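# Hang the loaded sealant gun on two hooks

## Task

Put the sealant gun, with its cartridge still loaded, onto the two curved hooks at the rear of the table so that only the hooks carry it and the cartridge has not come out; then state that you are finished.

## Robot and tools

Robot: two arms, left_arm and right_arm, each with a two-finger parallel gripper. Their calibrated root links sit in the scene frame at left_arm (-0.037, +0.285, +0.046) m, quat_wxyz (+1.000, 0, 0, -0.029) and right_arm (-0.050, -0.240, +0.037) m, quat_wxyz (+1.000, 0, 0, +0.015).

Frame: every hand pose, velocity and target is in the scene frame. Its origin is at table-top height, halfway between the nominal arm bases; +x points out over the table, +z points up, and left_arm is on the +y side (arm names do not match image left/right). On each gripper, the fingers extend along its own +z axis and close along its own y axis. end_effector_position is the point between the pads, roughly 1 cm short of the fingertips. Reported positions and orientations may be off by a few centimetres, more when the arm reaches far.

The row: all moving commands are built from rows of 16 plain numbers, covering both arms even if only one moves. Order: left_arm x, y, z (metres), qw, qx, qy, qz (unit quaternion, w first), opening; then the same eight for right_arm. x, y, z and the quaternion are an absolute pose to reach, not an offset. Opening runs from -1 (closed) to +1 (fully open, 0.093 m). To keep an arm still, resend its last reported position and quaternion unchanged every call, with the opening it should keep; to keep a gripper's orientation, resend the same target quaternion rather than the drifted reported one. A 0 for an opening is a real command, so repeat the current one to leave fingers alone.

execute_actions(actions, cameras): actions is a list of actions; each action is a list of 1 to 15 rows, one per 1/30 s control step; a short action repeats its final row until 15 steps pass. An empty list only reports state and images. Any target more than 0.6 m from its gripper's position at the start of that action, along any of that gripper's axes, rejects the action for both arms; a malformed action, or a first action failing that check against the latest state, rejects the whole call. cameras selects images: omitted, null or ["all"] gives all, [] none; unknown names invalidate the call. Names: cam_high, cam_low, cam_left_wrist, cam_right_wrist (each 672x504).

move(target, speed, blend, opening_speed, blocking, cameras): drives each gripper in a straight line from its Hand target to the absolute pose(s) in target, either one 16-number row or a list of up to 15 rows (no 0.6 m limit). speed is m/s, 0.002 to 0.5, default 0.25, one value or one per target; rotation is capped at twice that in rad/s. blend (metres, default 0) rounds corners of a list. opening_speed (per second on the -1..+1 scale, at least 0.2) ramps the fingers. blocking=false returns after about 0.5 s while the move continues; a new move replaces it. Paths do not avoid obstacles or the other arm, and do not slow for contact; faster motion lags, strays and hits harder, and aiming beyond a contact presses harder. Keep paths away from an arm's own base, which can flip its shoulder posture. Any move is capped at 10 s. Opening changes in later list targets are applied only after all arms stop there. The result adds a move: line: done, off_target, moving, held, fault etc., plus limits (paced = the sent pose was clipped; held = steps were withheld). done does not mean contact or no contact.

wait(seconds 0 to 10, cameras): lets time pass holding last commands; a running move continues. stop(cameras): brakes a running move. zoom_image(camera, region=[x0, y0, x1, y1] pixels, at most 504 by 504, origin top-left) enlarges part of the latest image of that camera. read_manual(section="licences") returns licence text only. finished_scene(scene = current scene number) ends the scene irreversibly; announce completion with it once the gun hangs on the hooks by itself.

Controller behaviour: each control step clips the commanded pose to within 100 mm and 20 degrees of the measured one, then uses damped inverse kinematics (position before orientation). After a call the arm heads to the Hand target shown in the result, which may fall short, so continue in the next call. Weight and friction can leave a gripper low, short or tilted, and tiny moves may go nowhere or sideways; check position and orientation after each move and correct tilt. The clearance check may hold commands that bring an arm near the other's forearm, but not gripper-to-gripper contact.

Gripping: grip_measured is the finger motor on the same -1..+1 scale. Pads meet near -0.94; each millimetre of object width adds about 0.0208. The reading can sit up to about 0.02 too open. For a firm grip on a rigid flat object, send a value at least 0.24 below the reading for its width; round or soft parts may need lower. Keep sending that value to hold; to release, send one well above the width reading. A sudden large drop presses extra hard briefly. Pads give about 50 to 65 N each.

Results: positions, quaternions, Hand target (shown only when off the command by more than 2 mm or 1 degree), Tool commands, grip_measured, Joint positions (last entry is opening in metres), torques (positive toward larger joint value; joints 1 to 3 wrap at ±28 N m), velocities unless within noise, temperatures once changed 5 °C, and step readings for execute_actions. Only the last state-bearing result in a reply is current.

Avoid: dropping the gun or cartridge, releasing it while moving, slamming, hard hits, heavy pushes, arm collisions, and anything leaving the table. Brief external tugs may occur. Motors heat when holding loads, stretched out or pushing; MOTOR HOT appears at 75 °C, a fold-and-idle fault at 90 °C, and collapse at 100 °C. The scene keeps running while you think.

Each tool is called as name(argument=value, ...), one argument or row to a line, values as JSON.

## Session

execute_actions(
  actions=[],
)

zoom_image(
  camera="cam_high",
  region=[190, 150, 490, 350],
)

Scene clock: 0.00 s.
left_arm: end_effector_position=(+0.3577, +0.2850, +0.1365) grip_measured=+1.000 end_effector_quat_wxyz=(+0.566, -0.028, +0.823, +0.026) | right_arm: end_effector_position=(+0.3459, -0.2467, +0.1496) grip_measured=+1.000 end_effector_quat_wxyz=(+0.620, +0.002, +0.783, -0.045)
Joint positions: left_arm=[0.005 1.554 0.399 0.787 -0.123 -0.036 0.093] | right_arm=[-0.006 1.573 0.349 0.995 0.098 -0.047 0.093]
Joint velocities: within noise
Joint torques (N m): no reading
Heat: left arm: 38 °C; right arm: 40 °C.
Hand target: left_arm +0.3589, +0.2849, +0.1392; +0.569, -0.028, +0.822, +0.025 | right_arm +0.3481, -0.2466, +0.1558; +0.627, +0.003, +0.777, -0.045
Tool commands: left_gripper/opening=+1.0 right_gripper/opening=+1.0
camera_calibration:
cam_left_wrist: T_world_to_cam=[[0.0850728, -0.996371, -0.00262258, 0.25488], [-0.715551, -0.0592636, -0.696042, 0.408638], [0.69336, 0.0610908, -0.717997, -0.0834874], [0, 0, 0, 1]] pos_world=[0.328605, 0.283272, 0.225154]
cam_right_wrist: T_world_to_cam=[[-0.106445, -0.989659, 0.0961482, -0.224574], [-0.640048, -0.0058021, -0.768313, 0.368725], [0.760926, -0.143322, -0.632812, -0.11974], [0, 0, 0, 1]] pos_world=[0.30321, -0.237273, 0.229116]

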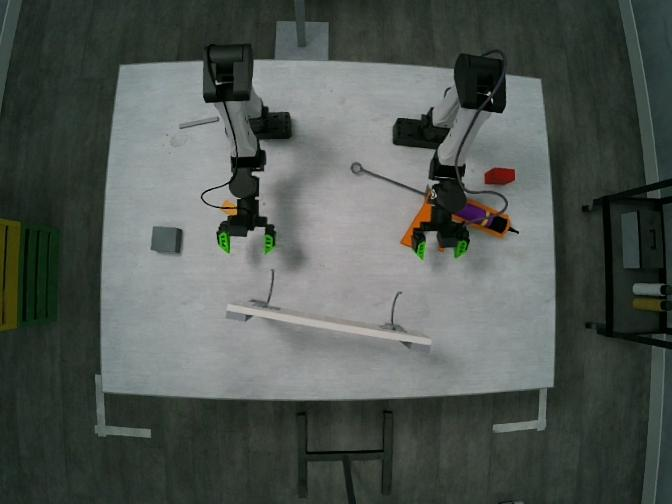

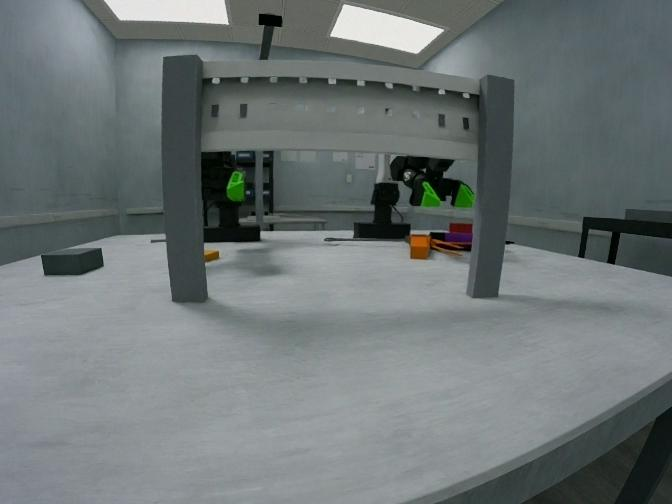

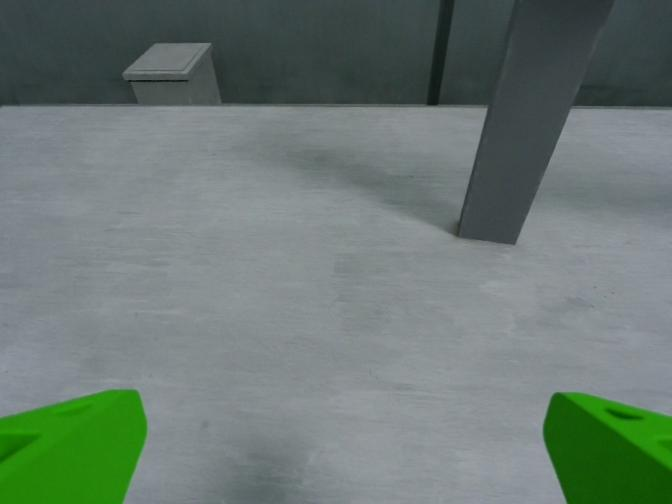

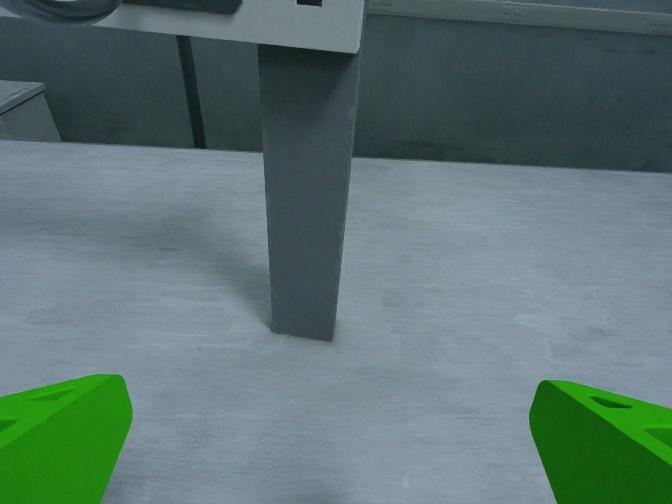

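Scaled by 1.680 from the camera's 672x504 image, which has a finer 960x720 frame.

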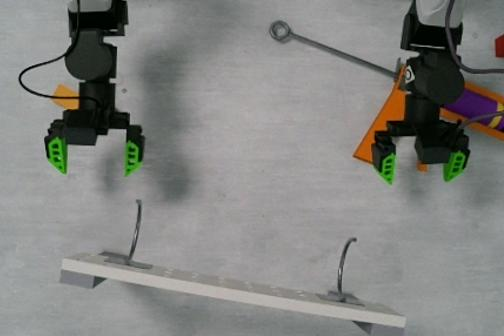

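move(
  target=[0.17,0.27,0.30,0.342,0,0.94,0,1,0.30,-0.26,0.32,0.612,-0.312,0.668,0.286,1],
)

zoom_image(
  camera="cam_high",
  region=[190, 140, 530, 350],
)

Scene clock: 24.33 s.
left_arm: end_effector_position=(+0.1707, +0.2722, +0.2977) grip_measured=+1.000 end_effector_quat_wxyz=(+0.344, +0.001, +0.939, +0.006) | right_arm: end_effector_position=(+0.2975, -0.2575, +0.3119) grip_measured=+1.000 end_effector_quat_wxyz=(+0.609, -0.302, +0.673, +0.290)
Joint positions: left_arm=[-0.086 0.811 1.123 -1.186 -0.102 -0.103 0.093] | right_arm=[-0.577 1.369 0.947 -0.094 -1.39 -0.486 0.093]
Joint torques (N m): left_arm=[-0.53 1.21 6.67 1.9 0.02 -0.1] | right_arm=[-0.08 -4.57 9.06 1.39 -0.42 -0.19]
Heat: left arm: 43 °C; right arm: 41 °C.
Hand target: left_arm +0.1700, +0.2700, +0.3000; +0.342, +0.000, +0.940, +0.000 | right_arm +0.2999, -0.2599, +0.3200; +0.614, -0.310, +0.667, +0.286
Off the commanded pose: left_arm 0.003 m, 1 deg | right_arm 0.009 m, 1 deg.
move: done
camera_calibration:
cam_left_wrist: T_world_to_cam=[[0.0137985, -0.999862, -0.00922676, 0.273596], [-0.964532, -0.010877, -0.263744, 0.28691], [0.263607, 0.0125388, -0.964549, 0.32258], [0, 0, 0, 1]]
cam_right_wrist: T_world_to_cam=[[0.726886, -0.686756, -0.00174842, -0.395417], [-0.362418, -0.381431, -0.85039, 0.308654], [0.583344, 0.61877, -0.52615, 0.234087], [0, 0, 0, 1]]

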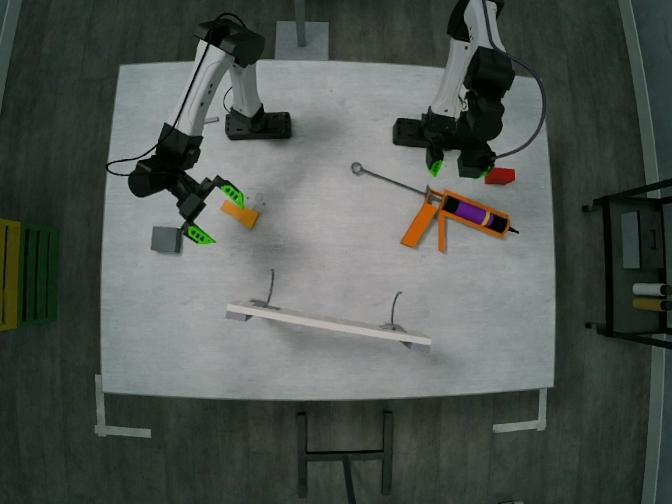

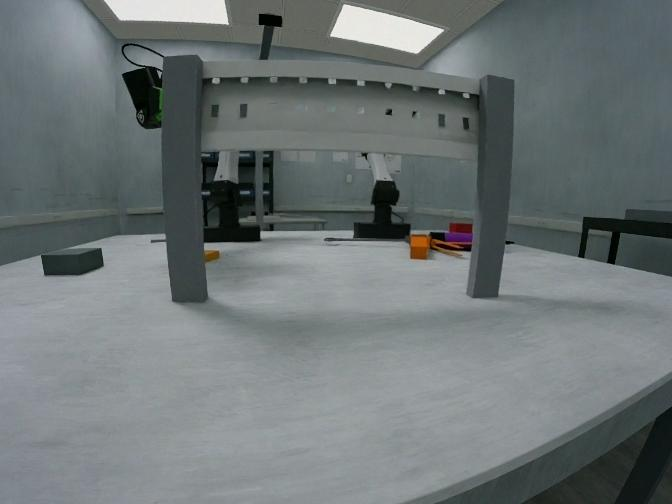

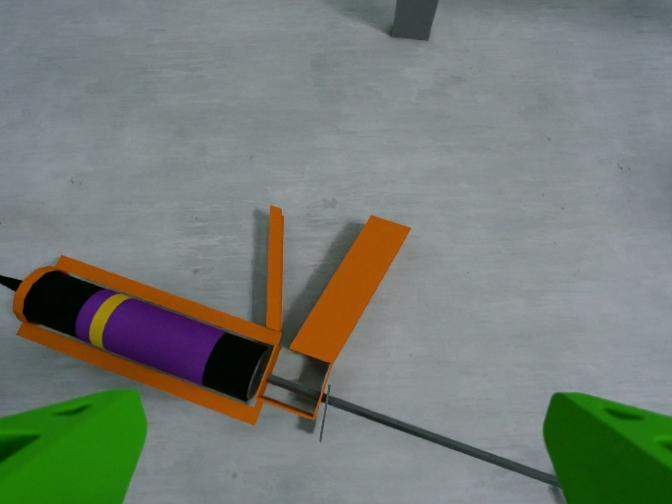

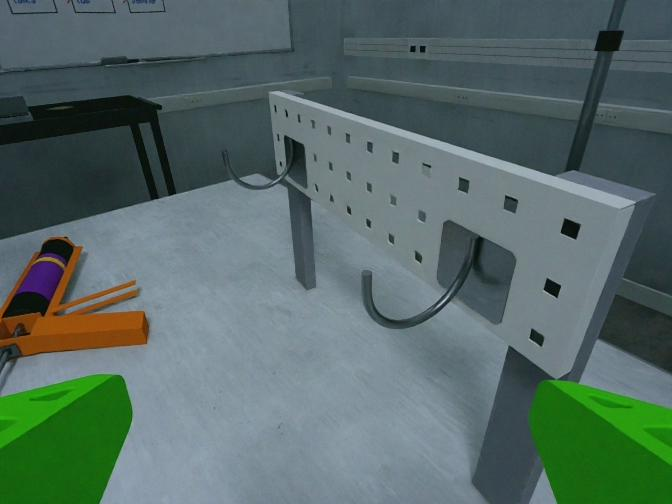

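Scaled by 1.482 from the camera's 672x504 image, which has a finer 960x720 frame.

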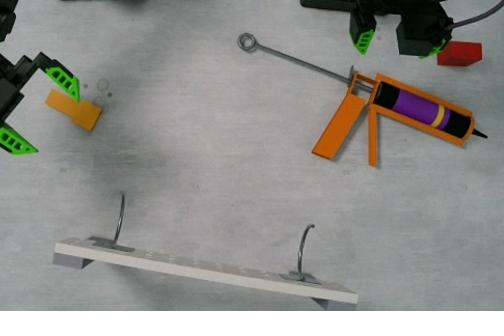

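move(
  target=[0.184,0.365,0.20,0,-0.579,0.815,0,1,0.30,-0.26,0.32,0.612,-0.312,0.668,0.286,1],
)

Scene clock: 92.53 s.
left_arm: end_effector_position=(+0.1815, +0.3648, +0.1979) grip_measured=+1.000 end_effector_quat_wxyz=(+0.004, -0.572, +0.820, +0.004) | right_arm: end_effector_position=(+0.2968, -0.2571, +0.3128) grip_measured=+1.000 end_effector_quat_wxyz=(+0.608, -0.305, +0.673, +0.289)
Joint positions: left_arm=[0.4 1.421 1.26 -1.406 -0.01 -0.876 0.093] | right_arm=[-0.577 1.369 0.959 -0.13 -1.39 -0.514 0.093]
Joint torques (N m): left_arm=[0.49 -3.51 6.89 0.46 0.09 -0.11] | right_arm=[-0.17 -4.14 9.1 1.4 -0.42 -0.18]
Heat: left arm: 40 °C; right arm: 51 °C.
Hand target: left_arm +0.1840, +0.3650, +0.2000; +0.000, -0.579, +0.815, +0.000 | right_arm +0.2998, -0.2600, +0.3199; +0.613, -0.311, +0.668, +0.286
Off the commanded pose: left_arm 0.003 m, 1 deg | right_arm 0.008 m, 1 deg.
move: done
camera_calibration:
cam_left_wrist: T_world_to_cam=[[0.942364, -0.334454, -0.00951933, -0.0461093], [-0.300991, -0.859819, 0.412451, 0.327407], [-0.146131, -0.385814, -0.91093, 0.431468], [0, 0, 0, 1]]
cam_right_wrist: T_world_to_cam=[[0.728842, -0.684678, 0.00239594, -0.395994], [-0.360709, -0.386945, -0.848624, 0.30686], [0.581961, 0.617648, -0.528991, 0.235699], [0, 0, 0, 1]]

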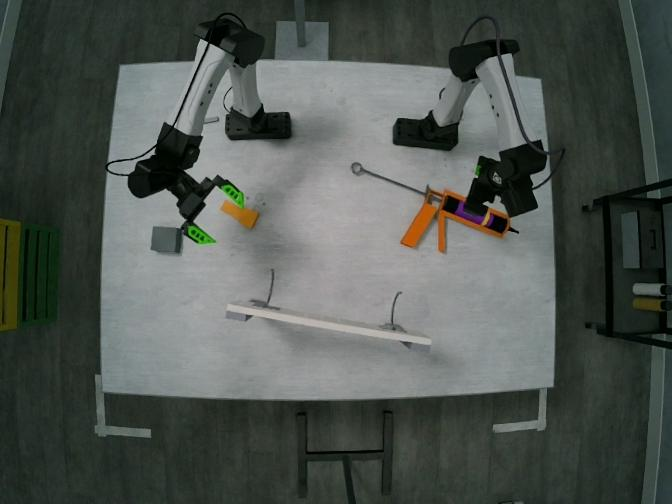

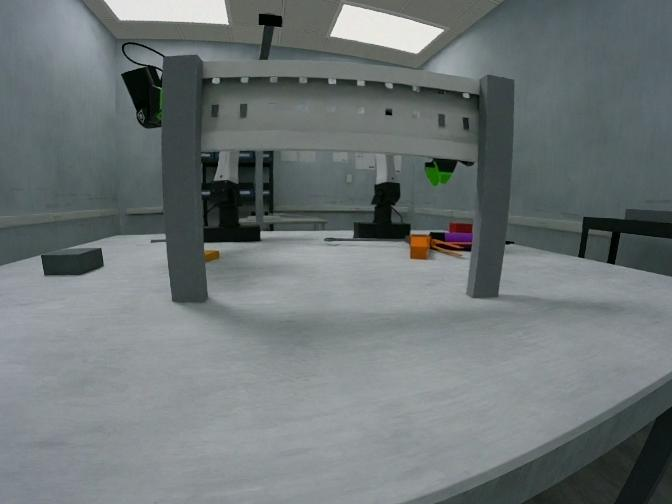

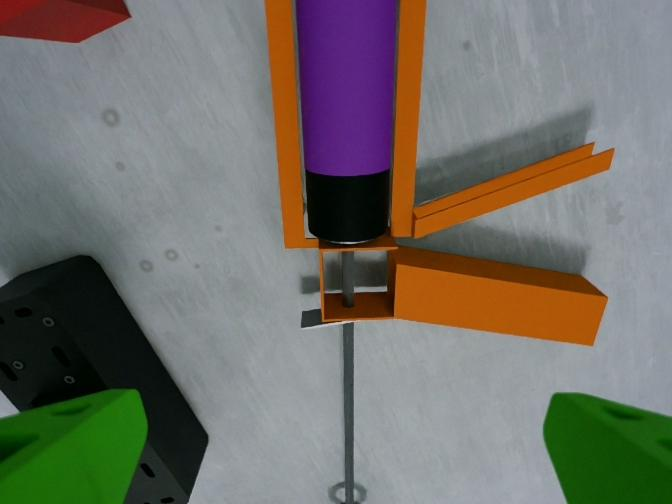

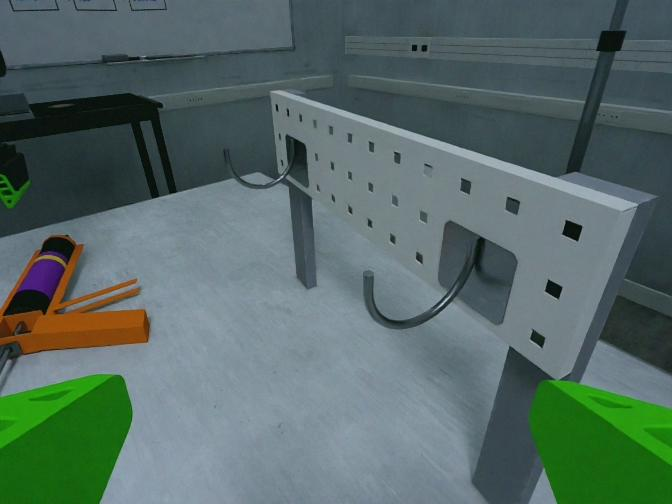

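move(
  target=[
    [0.194,0.393,0.10,0,-0.579,0.815,0,1,0.30,-0.26,0.32,0.612,-0.312,0.668,0.286,1],
    [0.194,0.393,0.05,0,-0.579,0.815,0,1,0.30,-0.26,0.32,0.612,-0.312,0.668,0.286,1],
  ],
  speed=0.12,
  blend=0.02,
  cameras=["cam_left_wrist","cam_high"],
)

Scene clock: 104.83 s.
left_arm: end_effector_position=(+0.1954, +0.3938, +0.0551) grip_measured=+1.000 end_effector_quat_wxyz=(+0.008, -0.581, +0.814, +0.003) | right_arm: end_effector_position=(+0.2967, -0.2570, +0.3129) grip_measured=+1.000 end_effector_quat_wxyz=(+0.608, -0.305, +0.673, +0.289)
Joint positions: left_arm=[0.488 1.627 0.867 -0.797 -0.009 -0.809 0.093] | right_arm=[-0.577 1.369 0.96 -0.132 -1.391 -0.515 0.093]
Joint torques (N m): left_arm=[0.54 -4.6 4.38 0.69 0.07 0.11] | right_arm=[-0.13 -4.1 9.07 1.41 -0.43 -0.16]
Hand target: left_arm +0.1939, +0.3929, +0.0501; +0.000, -0.579, +0.815, +0.000 | right_arm +0.2998, -0.2600, +0.3199; +0.613, -0.311, +0.668, +0.286
Off the commanded pose: left_arm 0.005 m, 1 deg | right_arm 0.008 m, 1 deg.
move: done
camera_calibration:
cam_left_wrist: T_world_to_cam=[[0.949462, -0.313873, -0.00248742, -0.0608057], [-0.285667, -0.867368, 0.407514, 0.415696], [-0.130065, -0.386209, -0.913195, 0.311719], [0, 0, 0, 1]]
Images, in order: cam_high, cam_left_wrist.

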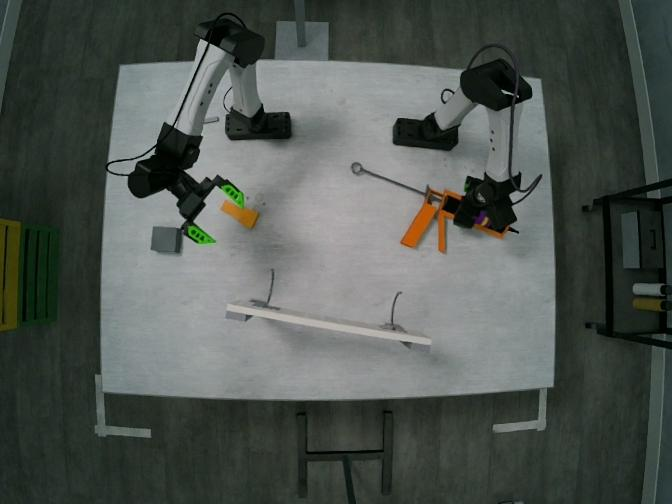

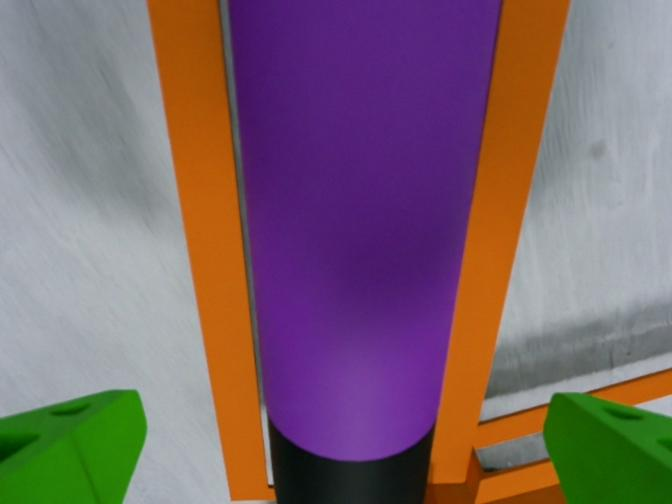

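move(
  target=[
    [0.204,0.422,0.05,0,-0.579,0.815,0,1,0.30,-0.26,0.32,0.612,-0.312,0.668,0.286,1],
    [0.203,0.422,0.022,0,-0.579,0.815,0,1,0.30,-0.26,0.32,0.612,-0.312,0.668,0.286,1],
  ],
  speed=0.08,
  cameras=["cam_left_wrist","cam_low"],
)

zoom_image(
  camera="cam_low",
  region=[350, 150, 530, 280],
)

Scene clock: 120.70 s.
left_arm: end_effector_position=(+0.2051, +0.4231, +0.0278) grip_measured=+1.000 end_effector_quat_wxyz=(+0.008, -0.582, +0.813, +0.003) | right_arm: end_effector_position=(+0.2967, -0.2570, +0.3128) grip_measured=+1.000 end_effector_quat_wxyz=(+0.608, -0.305, +0.673, +0.289)
Joint positions: left_arm=[0.57 1.766 0.899 -0.688 -0.008 -0.728 0.093] | right_arm=[-0.577 1.369 0.96 -0.132 -1.391 -0.516 0.093]
Joint torques (N m): left_arm=[0.5 -5.71 4.14 0.69 0.07 0.13] | right_arm=[-0.12 -4.11 9.09 1.41 -0.43 -0.17]
Hand target: left_arm +0.2029, +0.4220, +0.0222; +0.000, -0.579, +0.815, +0.000 | right_arm +0.2998, -0.2600, +0.3199; +0.613, -0.311, +0.668, +0.286
Off the commanded pose: left_arm 0.006 m, 1 deg | right_arm 0.008 m, 1 deg.
move: done
camera_calibration:
cam_left_wrist: T_world_to_cam=[[0.949819, -0.312796, -0.00166125, -0.0614343], [-0.285049, -0.867725, 0.407187, 0.455098], [-0.128808, -0.386281, -0.913343, 0.299175], [0, 0, 0, 1]]
Images, in order: cam_low, cam_left_wrist.

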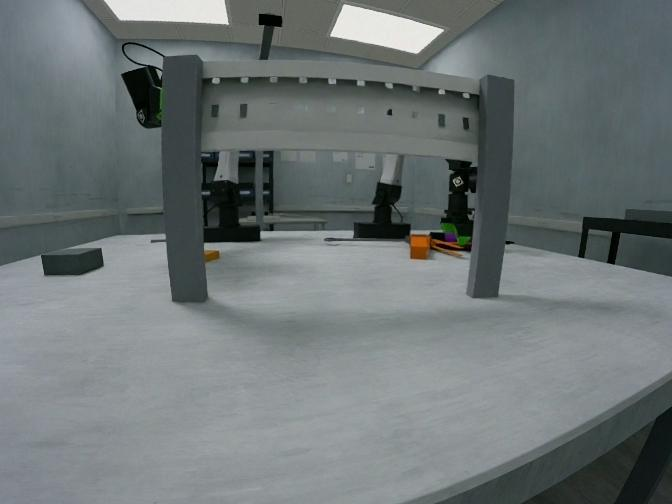

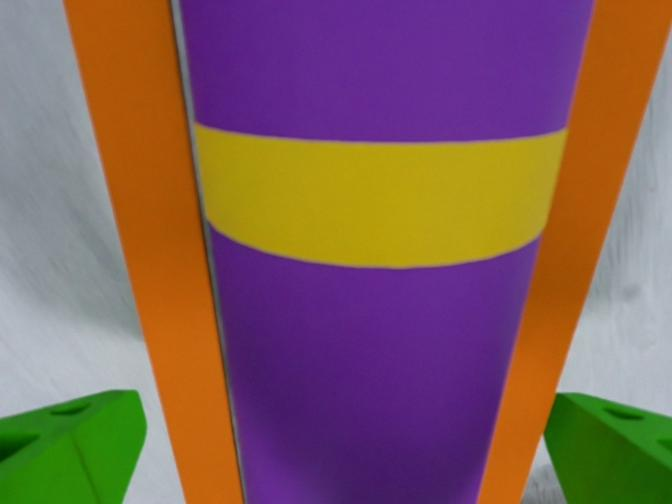

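Scaled by 2.800 from the camera's 672x504 image, which has a finer 960x720 frame.

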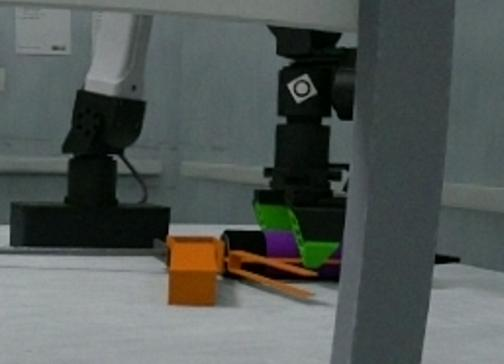

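move(
  target=[0.203,0.422,0.022,0,-0.579,0.815,0,0.1,0.30,-0.26,0.32,0.612,-0.312,0.668,0.286,1],
  opening_speed=0.4,
  cameras=["cam_left_wrist","cam_high"],
)

Scene clock: 129.73 s.
left_arm: end_effector_position=(+0.2075, +0.4236, +0.0279) grip_measured=+0.576 end_effector_quat_wxyz=(+0.012, -0.581, +0.814, +0.000) | right_arm: end_effector_position=(+0.2967, -0.2570, +0.3128) grip_measured=+1.000 end_effector_quat_wxyz=(+0.608, -0.305, +0.673, +0.289)
Joint positions: left_arm=[0.57 1.766 0.899 -0.679 -0.003 -0.728 0.073] | right_arm=[-0.577 1.369 0.96 -0.133 -1.391 -0.516 0.093]
Joint torques (N m): left_arm=[0.54 -5.6 4.15 0.61 0.02 0.1] | right_arm=[-0.09 -4.11 9.11 1.4 -0.43 -0.18]
Hand target: left_arm +0.2029, +0.4220, +0.0222; +0.000, -0.579, +0.815, +0.000 | right_arm +0.2998, -0.2600, +0.3199; +0.613, -0.311, +0.668, +0.286
Off the commanded pose: left_arm 0.008 m, 1 deg | right_arm 0.008 m, 1 deg.
move: done
camera_calibration:
cam_left_wrist: T_world_to_cam=[[0.949519, -0.313609, 0.00787323, -0.0633579], [-0.289931, -0.86769, 0.403799, 0.457196], [-0.119804, -0.385697, -0.914814, 0.297597], [0, 0, 0, 1]]
Images, in order: cam_high, cam_left_wrist.

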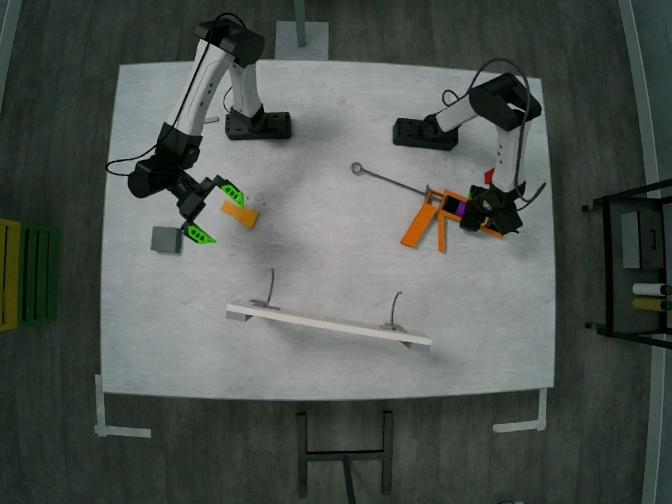

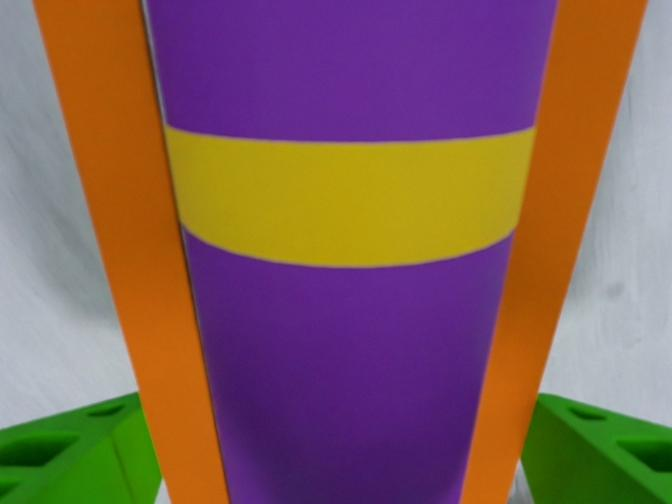

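move(
  target=[
    [0.203,0.422,0.027,0,-0.579,0.815,0,0.1,0.22,-0.34,0.28,0.342,0,0.94,0,1],
    [0.27,0.34,0.028,0,-0.4226,0.9063,0,0.1,0.22,-0.34,0.28,0.342,0,0.94,0,1],
    [0.32,0.22,0.028,0,-0.2164,0.9763,0,0.1,0.22,-0.34,0.28,0.342,0,0.94,0,1],
  ],
  speed=[0.25,0.1,0.1],
  blend=0.02,
)

Scene clock: 157.70 s.
left_arm: end_effector_position=(+0.3229, +0.2247, +0.0283) grip_measured=+0.574 end_effector_quat_wxyz=(+0.015, -0.234, +0.972, -0.003) | right_arm: end_effector_position=(+0.2191, -0.3395, +0.2672) grip_measured=+1.000 end_effector_quat_wxyz=(+0.331, +0.000, +0.944, +0.010)
Joint positions: left_arm=[-0.111 2.037 1.281 -0.785 -0.005 -0.641 0.073] | right_arm=[-0.591 1.142 1.182 -1.025 -0.356 -0.452 0.093]
Joint torques (N m): left_arm=[-0.98 -8.95 6.75 0.26 0.06 0.24] | right_arm=[0.69 -4.11 8.81 1.41 -0.09 0.03]
Hand target: left_arm +0.3200, +0.2200, +0.0281; +0.001, -0.217, +0.976, +0.000 | right_arm +0.2198, -0.3399, +0.2798; +0.342, +0.000, +0.940, +0.000
Off the commanded pose: left_arm 0.006 m, 3 deg | right_arm 0.013 m, 2 deg.
move: off_target (left_arm, right_arm)
camera_calibration:
cam_left_wrist: T_world_to_cam=[[0.465239, -0.885153, 0.00755223, 0.0494731], [-0.813417, -0.424138, 0.398071, 0.387463], [-0.349151, -0.191341, -0.917323, 0.26554], [0, 0, 0, 1]]
cam_right_wrist: T_world_to_cam=[[-0.0127342, -0.999431, 0.0312225, -0.347805], [-0.977961, 0.0059407, -0.208703, 0.305788], [0.208399, -0.0331921, -0.97748, 0.288383], [0, 0, 0, 1]]

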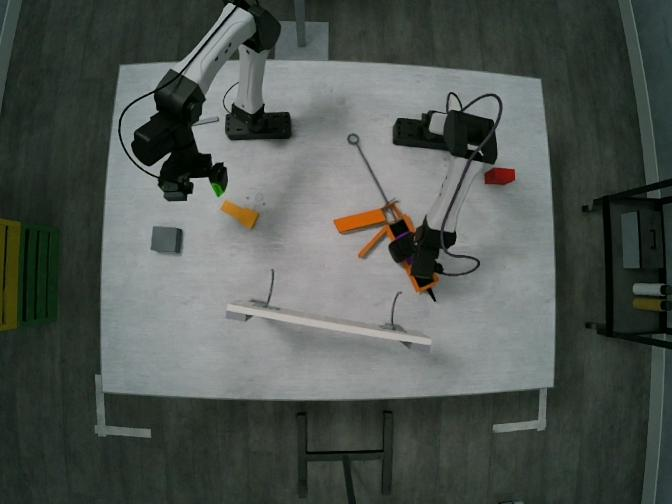

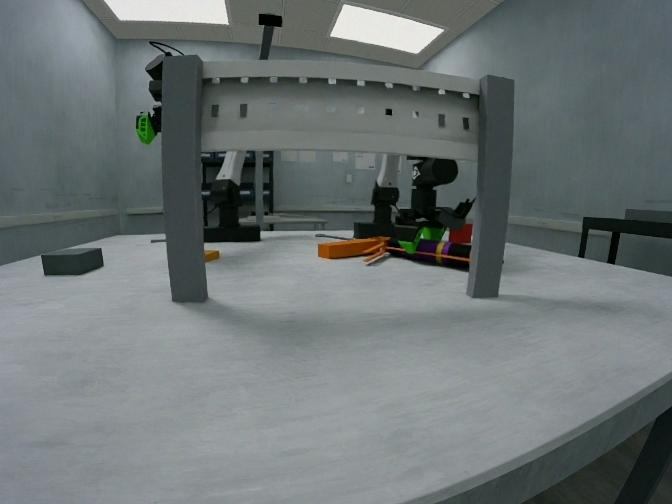

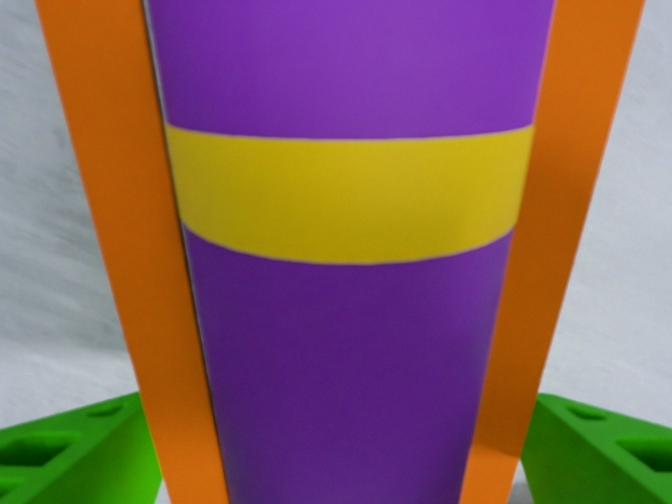

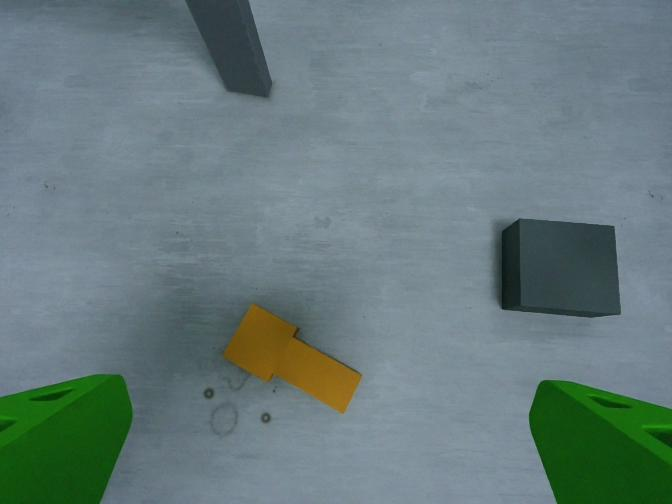

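move(
  target=[
    [0.34,0.10,0.028,0,0,1,0,0.1,0.22,-0.34,0.28,0.342,0,0.94,0,1],
    [0.345,0.03,0.028,0,0.1736,0.9848,0,0.1,0.22,-0.34,0.28,0.342,0,0.94,0,1],
  ],
  speed=0.1,
  blend=0.02,
  cameras=["cam_high"],
)

Scene clock: 171.33 s.
left_arm: end_effector_position=(+0.3492, +0.0338, +0.0294) grip_measured=+0.574 end_effector_quat_wxyz=(+0.011, +0.153, +0.988, -0.005) | right_arm: end_effector_position=(+0.2191, -0.3395, +0.2672) grip_measured=+1.000 end_effector_quat_wxyz=(+0.331, +0.000, +0.944, +0.011)
Joint positions: left_arm=[-0.519 2.387 1.873 -1.032 0.001 -0.269 0.073] | right_arm=[-0.591 1.142 1.182 -1.025 -0.356 -0.452 0.093]
Joint torques (N m): left_arm=[-1.01 -12.12 7.38 0.29 0.02 0.28] | right_arm=[0.7 -4.07 8.75 1.4 -0.09 0.04]
Hand target: left_arm +0.3450, +0.0301, +0.0280; +0.001, +0.173, +0.985, +0.000 | right_arm +0.2198, -0.3399, +0.2798; +0.342, +0.000, +0.940, +0.000
Off the commanded pose: left_arm 0.006 m, 3 deg | right_arm 0.013 m, 2 deg.
move: off_target (left_arm, right_arm)
Images, in order: cam_high.

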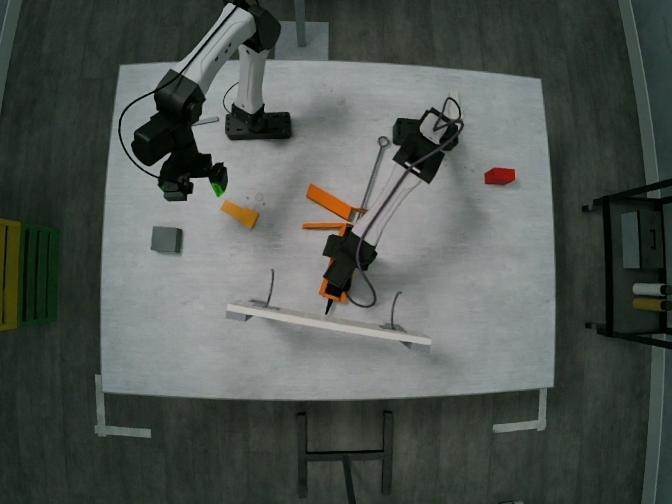

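move(
  target=[
    [0.38,0.015,0.028,0,0.1736,0.9848,0,0.1,0.22,-0.34,0.28,0.342,0,0.94,0,1],
    [0.37,-0.01,0.028,0,0.3827,0.9239,0,0.1,0.22,-0.34,0.28,0.342,0,0.94,0,1],
  ],
  speed=0.1,
  blend=0.01,
  cameras=["cam_high"],
)

Scene clock: 180.27 s.
left_arm: end_effector_position=(+0.3677, -0.0072, +0.0300) grip_measured=+0.573 end_effector_quat_wxyz=(-0.001, +0.369, +0.929, -0.003) | right_arm: end_effector_position=(+0.2191, -0.3395, +0.2672) grip_measured=+1.000 end_effector_quat_wxyz=(+0.331, +0.000, +0.944, +0.011)
Joint positions: left_arm=[-0.566 2.613 2.294 -1.252 0.006 0.133 0.073] | right_arm=[-0.591 1.142 1.182 -1.025 -0.356 -0.452 0.093]
Joint torques (N m): left_arm=[-0.27 -13.53 7.76 0.5 -0.05 0.24] | right_arm=[0.62 -4.08 8.75 1.41 -0.09 0.05]
Hand target: left_arm +0.3698, -0.0100, +0.0279; +0.001, +0.383, +0.924, +0.000 | right_arm +0.2199, -0.3399, +0.2798; +0.342, +0.000, +0.940, +0.000
Off the commanded pose: left_arm 0.004 m, 2 deg | right_arm 0.013 m, 2 deg.
move: off_target (right_arm)
Images, in order: cam_high.

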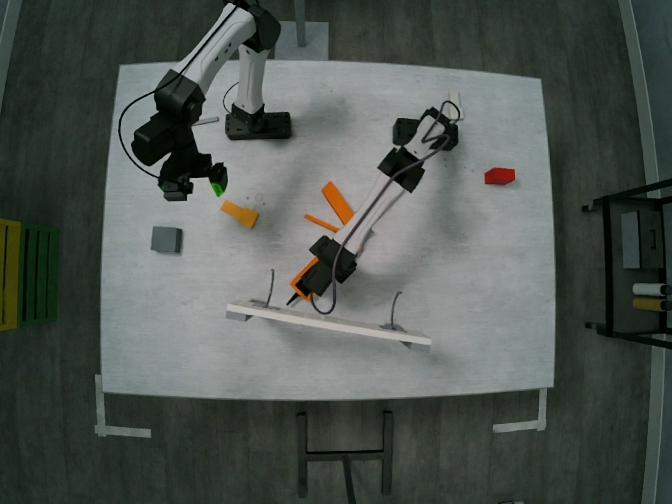

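move(
  target=[
    [0.35,-0.035,0.028,0,0.6088,0.7934,0,0.1,0.22,-0.34,0.28,0.342,0,0.94,0,1],
    [0.325,-0.045,0.022,0,0.766,0.6428,0,0.1,0.22,-0.34,0.28,0.342,0,0.94,0,1],
  ],
  speed=0.1,
  blend=0.01,
  cameras=["cam_high","cam_left_wrist","cam_low"],
)

zoom_image(
  camera="cam_high",
  region=[190, 140, 490, 350],
)

Scene clock: 193.53 s.
left_arm: end_effector_position=(+0.3277, -0.0381, +0.0275) grip_measured=+0.573 end_effector_quat_wxyz=(-0.009, +0.740, +0.672, -0.005) | right_arm: end_effector_position=(+0.2190, -0.3396, +0.2671) grip_measured=+1.000 end_effector_quat_wxyz=(+0.331, +0.000, +0.944, +0.010)
Joint positions: left_arm=[-0.665 2.569 2.201 -1.222 0.008 0.945 0.073] | right_arm=[-0.591 1.142 1.182 -1.025 -0.356 -0.452 0.093]
Joint torques (N m): left_arm=[-1.51 -15.25 3.3 0.91 -0.01 0.57] | right_arm=[0.65 -4.15 8.79 1.41 -0.09 0.04]
Heat: left arm: 49 °C; right arm: 52 °C.
Hand target: left_arm +0.3248, -0.0450, +0.0221; -0.002, +0.765, +0.643, +0.000 | right_arm +0.2198, -0.3399, +0.2798; +0.342, +0.000, +0.940, +0.000
Off the commanded pose: left_arm 0.009 m, 5 deg | right_arm 0.013 m, 2 deg.
move: off_target (left_arm, right_arm)
camera_calibration:
cam_left_wrist: T_world_to_cam=[[-0.99627, 0.085218, 0.01358, 0.33032], [0.0828369, 0.900357, 0.427195, 0.0362058], [0.0241778, 0.426726, -0.904058, 0.117129], [0, 0, 0, 1]]
Images, in order: cam_high, cam_low, cam_left_wrist.

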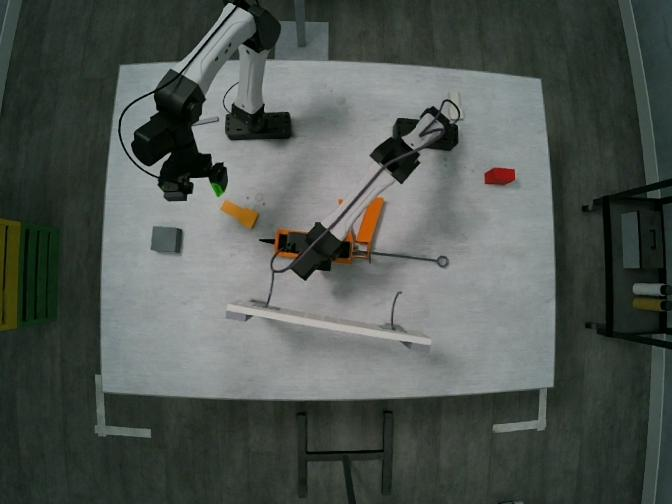

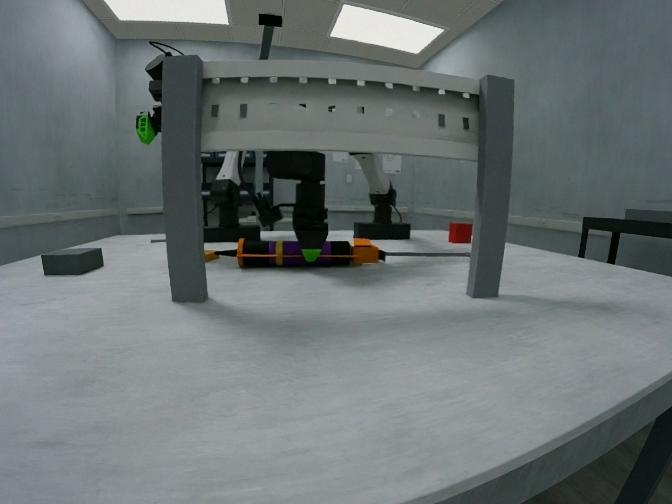

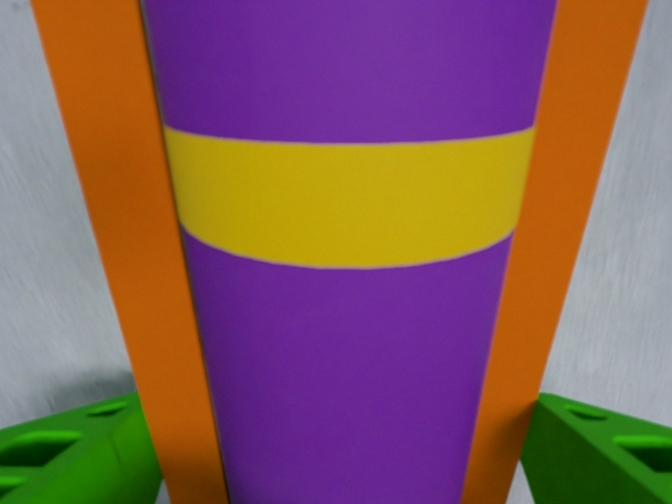

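Scaled by 1.680 from the camera's 672x504 image, which has a finer 960x720 frame.

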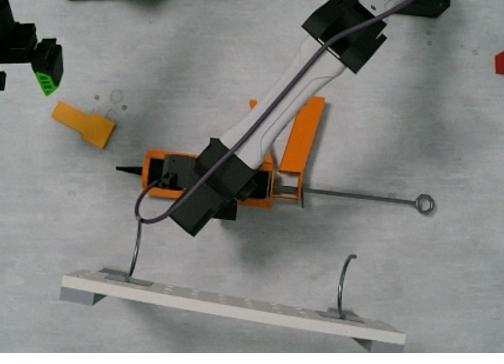

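move(
  target=[
    [0.328,-0.038,0.022,0,0.745,0.667,0,1,0.22,-0.34,0.28,0.342,0,0.94,0,1],
    [0.328,-0.038,0.12,0,0.745,0.667,0,1,0.22,-0.34,0.28,0.342,0,0.94,0,1],
    [0.30,0.17,0.20,0,-0.667,0.745,0,0.2,0.22,-0.34,0.28,0.342,0,0.94,0,1],
  ],
  speed=[0.1,0.1,0.25],
)

Scene clock: 209.97 s.
left_arm: end_effector_position=(+0.3040, +0.1662, +0.1878) grip_measured=+0.202 end_effector_quat_wxyz=(+0.009, +0.662, -0.749, -0.009) | right_arm: end_effector_position=(+0.2190, -0.3396, +0.2671) grip_measured=+1.000 end_effector_quat_wxyz=(+0.331, +0.000, +0.944, +0.010)
Joint positions: left_arm=[-0.274 1.945 1.805 -1.456 0.006 -1.779 0.055] | right_arm=[-0.591 1.142 1.182 -1.025 -0.356 -0.452 0.093]
Joint torques (N m): left_arm=[0.46 -14.01 4.57 0.34 -0.11 -0.08] | right_arm=[0.68 -4.15 8.79 1.41 -0.1 0.06]
Heat: left arm: 57 °C; right arm: 52 °C.
Hand target: left_arm +0.3000, +0.1700, +0.1996; +0.000, -0.667, +0.745, +0.000 | right_arm +0.2198, -0.3399, +0.2798; +0.342, +0.000, +0.940, +0.000
Off the commanded pose: left_arm 0.013 m, 2 deg | right_arm 0.013 m, 2 deg.
move: off_target (left_arm, right_arm); target 3's new opening was sent with left_arm's hand 0.013 m and 2 deg from that target
camera_calibration:
cam_left_wrist: T_world_to_cam=[[0.993157, -0.112288, -0.0320972, -0.276239], [-0.0883033, -0.901891, 0.422842, 0.138131], [-0.076428, -0.417114, -0.905635, 0.34653], [0, 0, 0, 1]]
cam_right_wrist: T_world_to_cam=[[-0.0132373, -0.999424, 0.0312557, -0.347758], [-0.977995, 0.00643191, -0.208531, 0.305892], [0.20821, -0.0333283, -0.977516, 0.288372], [0, 0, 0, 1]]

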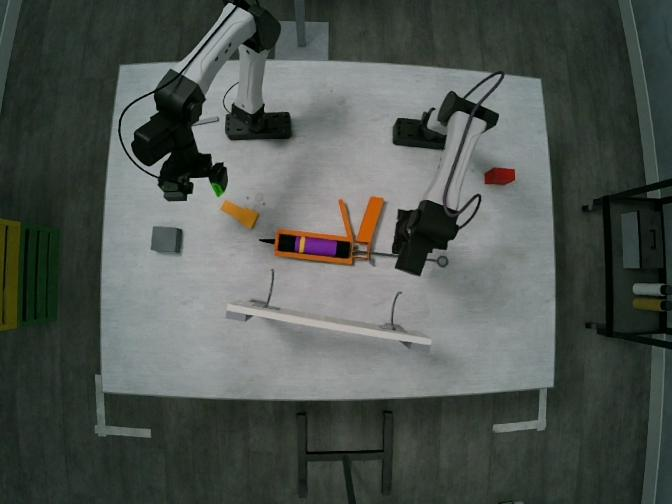

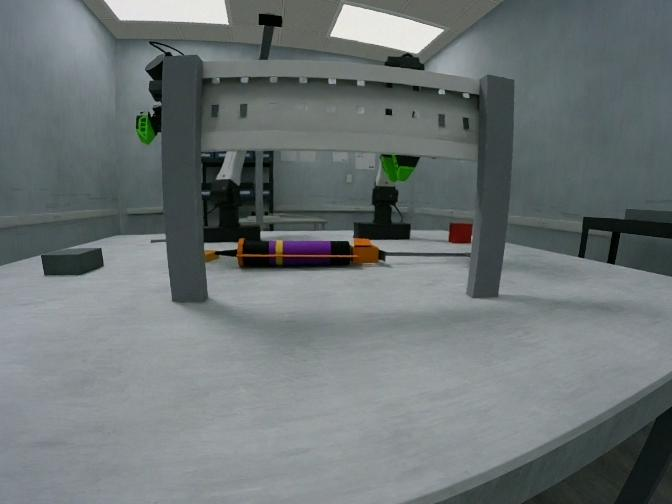

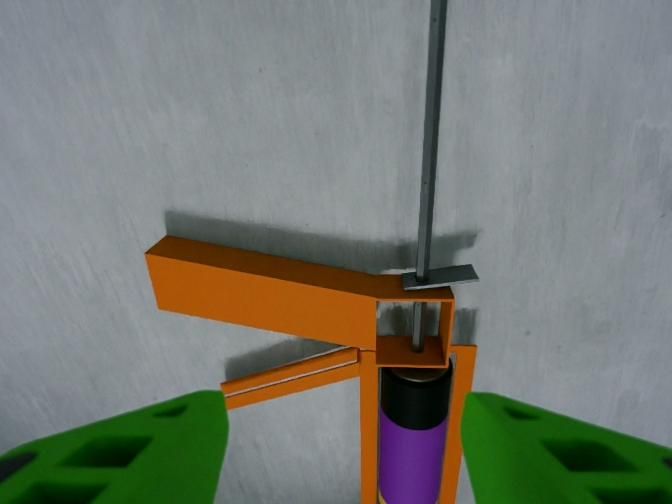

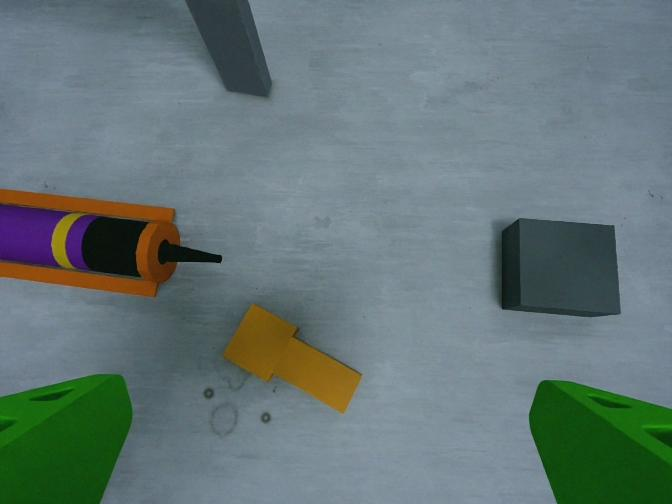

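move(
  target=[0.361,0.235,0.14,0,-0.642,0.7666,0,0.2,0.32,0.0,0.2,0,-0.656,0.755,0,1],
)

Scene clock: 234.33 s.
left_arm: end_effector_position=(+0.3540, +0.2332, +0.1448) grip_measured=+0.202 end_effector_quat_wxyz=(-0.003, -0.645, +0.764, -0.001) | right_arm: end_effector_position=(+0.3166, -0.0002, +0.1979) grip_measured=+1.000 end_effector_quat_wxyz=(+0.042, -0.651, +0.758, +0.001)
Joint positions: left_arm=[-0.072 2.056 1.794 -1.311 0.006 -1.53 0.055] | right_arm=[0.544 2.213 2.286 -1.561 -0.013 -0.844 0.093]
Joint torques (N m): left_arm=[0.49 -8.81 6.83 0.6 -0.12 0.14] | right_arm=[0.2 -11.18 7.69 0.43 0.07 -0.18]
Hand target: left_arm +0.3608, +0.2351, +0.1401; +0.000, -0.642, +0.767, +0.000 | right_arm +0.3197, -0.0003, +0.1996; +0.043, -0.655, +0.755, -0.006
Off the commanded pose: left_arm 0.009 m, 1 deg | right_arm 0.004 m, 5 deg.
joint sent to its limit (right arm) — joint 4 (wrist pitch), lower limit. The joint targets are off in orientation, not in position.
move: off_target (right_arm)
camera_calibration:
cam_left_wrist: T_world_to_cam=[[0.987438, -0.157795, -0.00824922, -0.310584], [-0.139145, -0.8931, 0.427797, 0.236432], [-0.0748714, -0.421275, -0.903837, 0.339504], [0, 0, 0, 1]]
cam_right_wrist: T_world_to_cam=[[0.984666, -0.13874, 0.105759, -0.335614], [-0.169349, -0.905747, 0.388513, 0.0103394], [0.0418887, -0.400466, -0.915354, 0.251976], [0, 0, 0, 1]]

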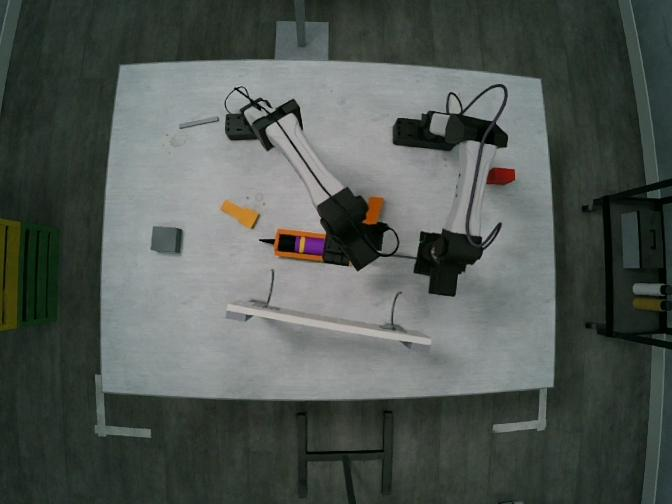

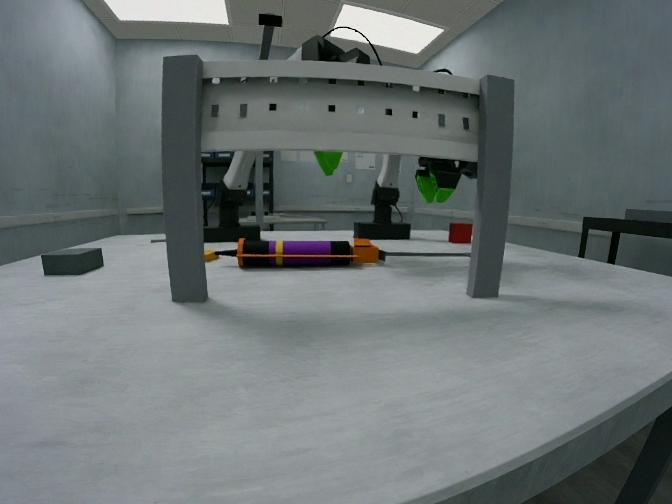

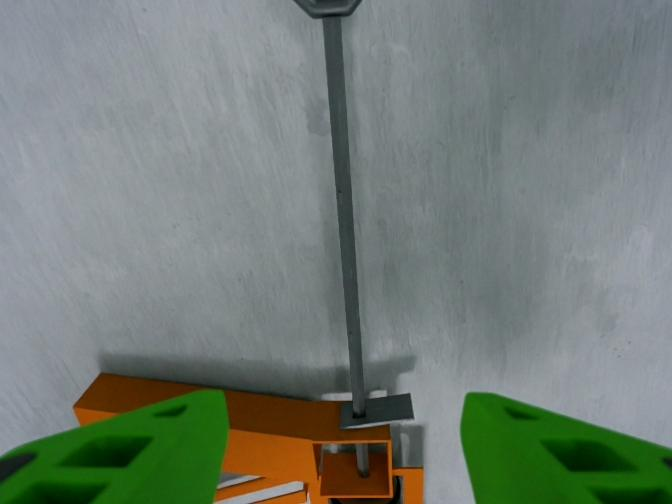

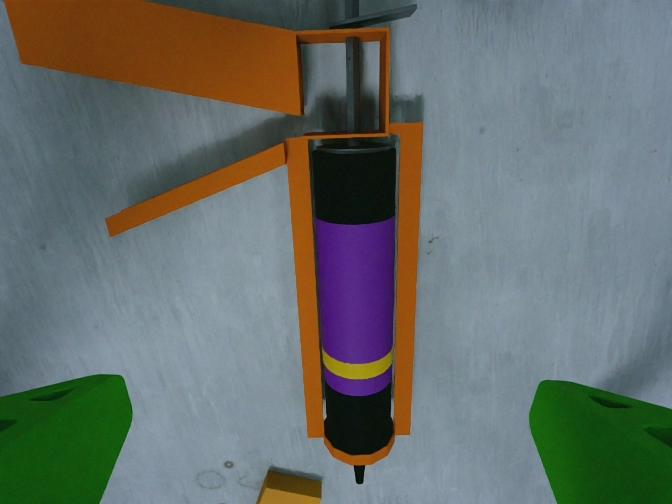

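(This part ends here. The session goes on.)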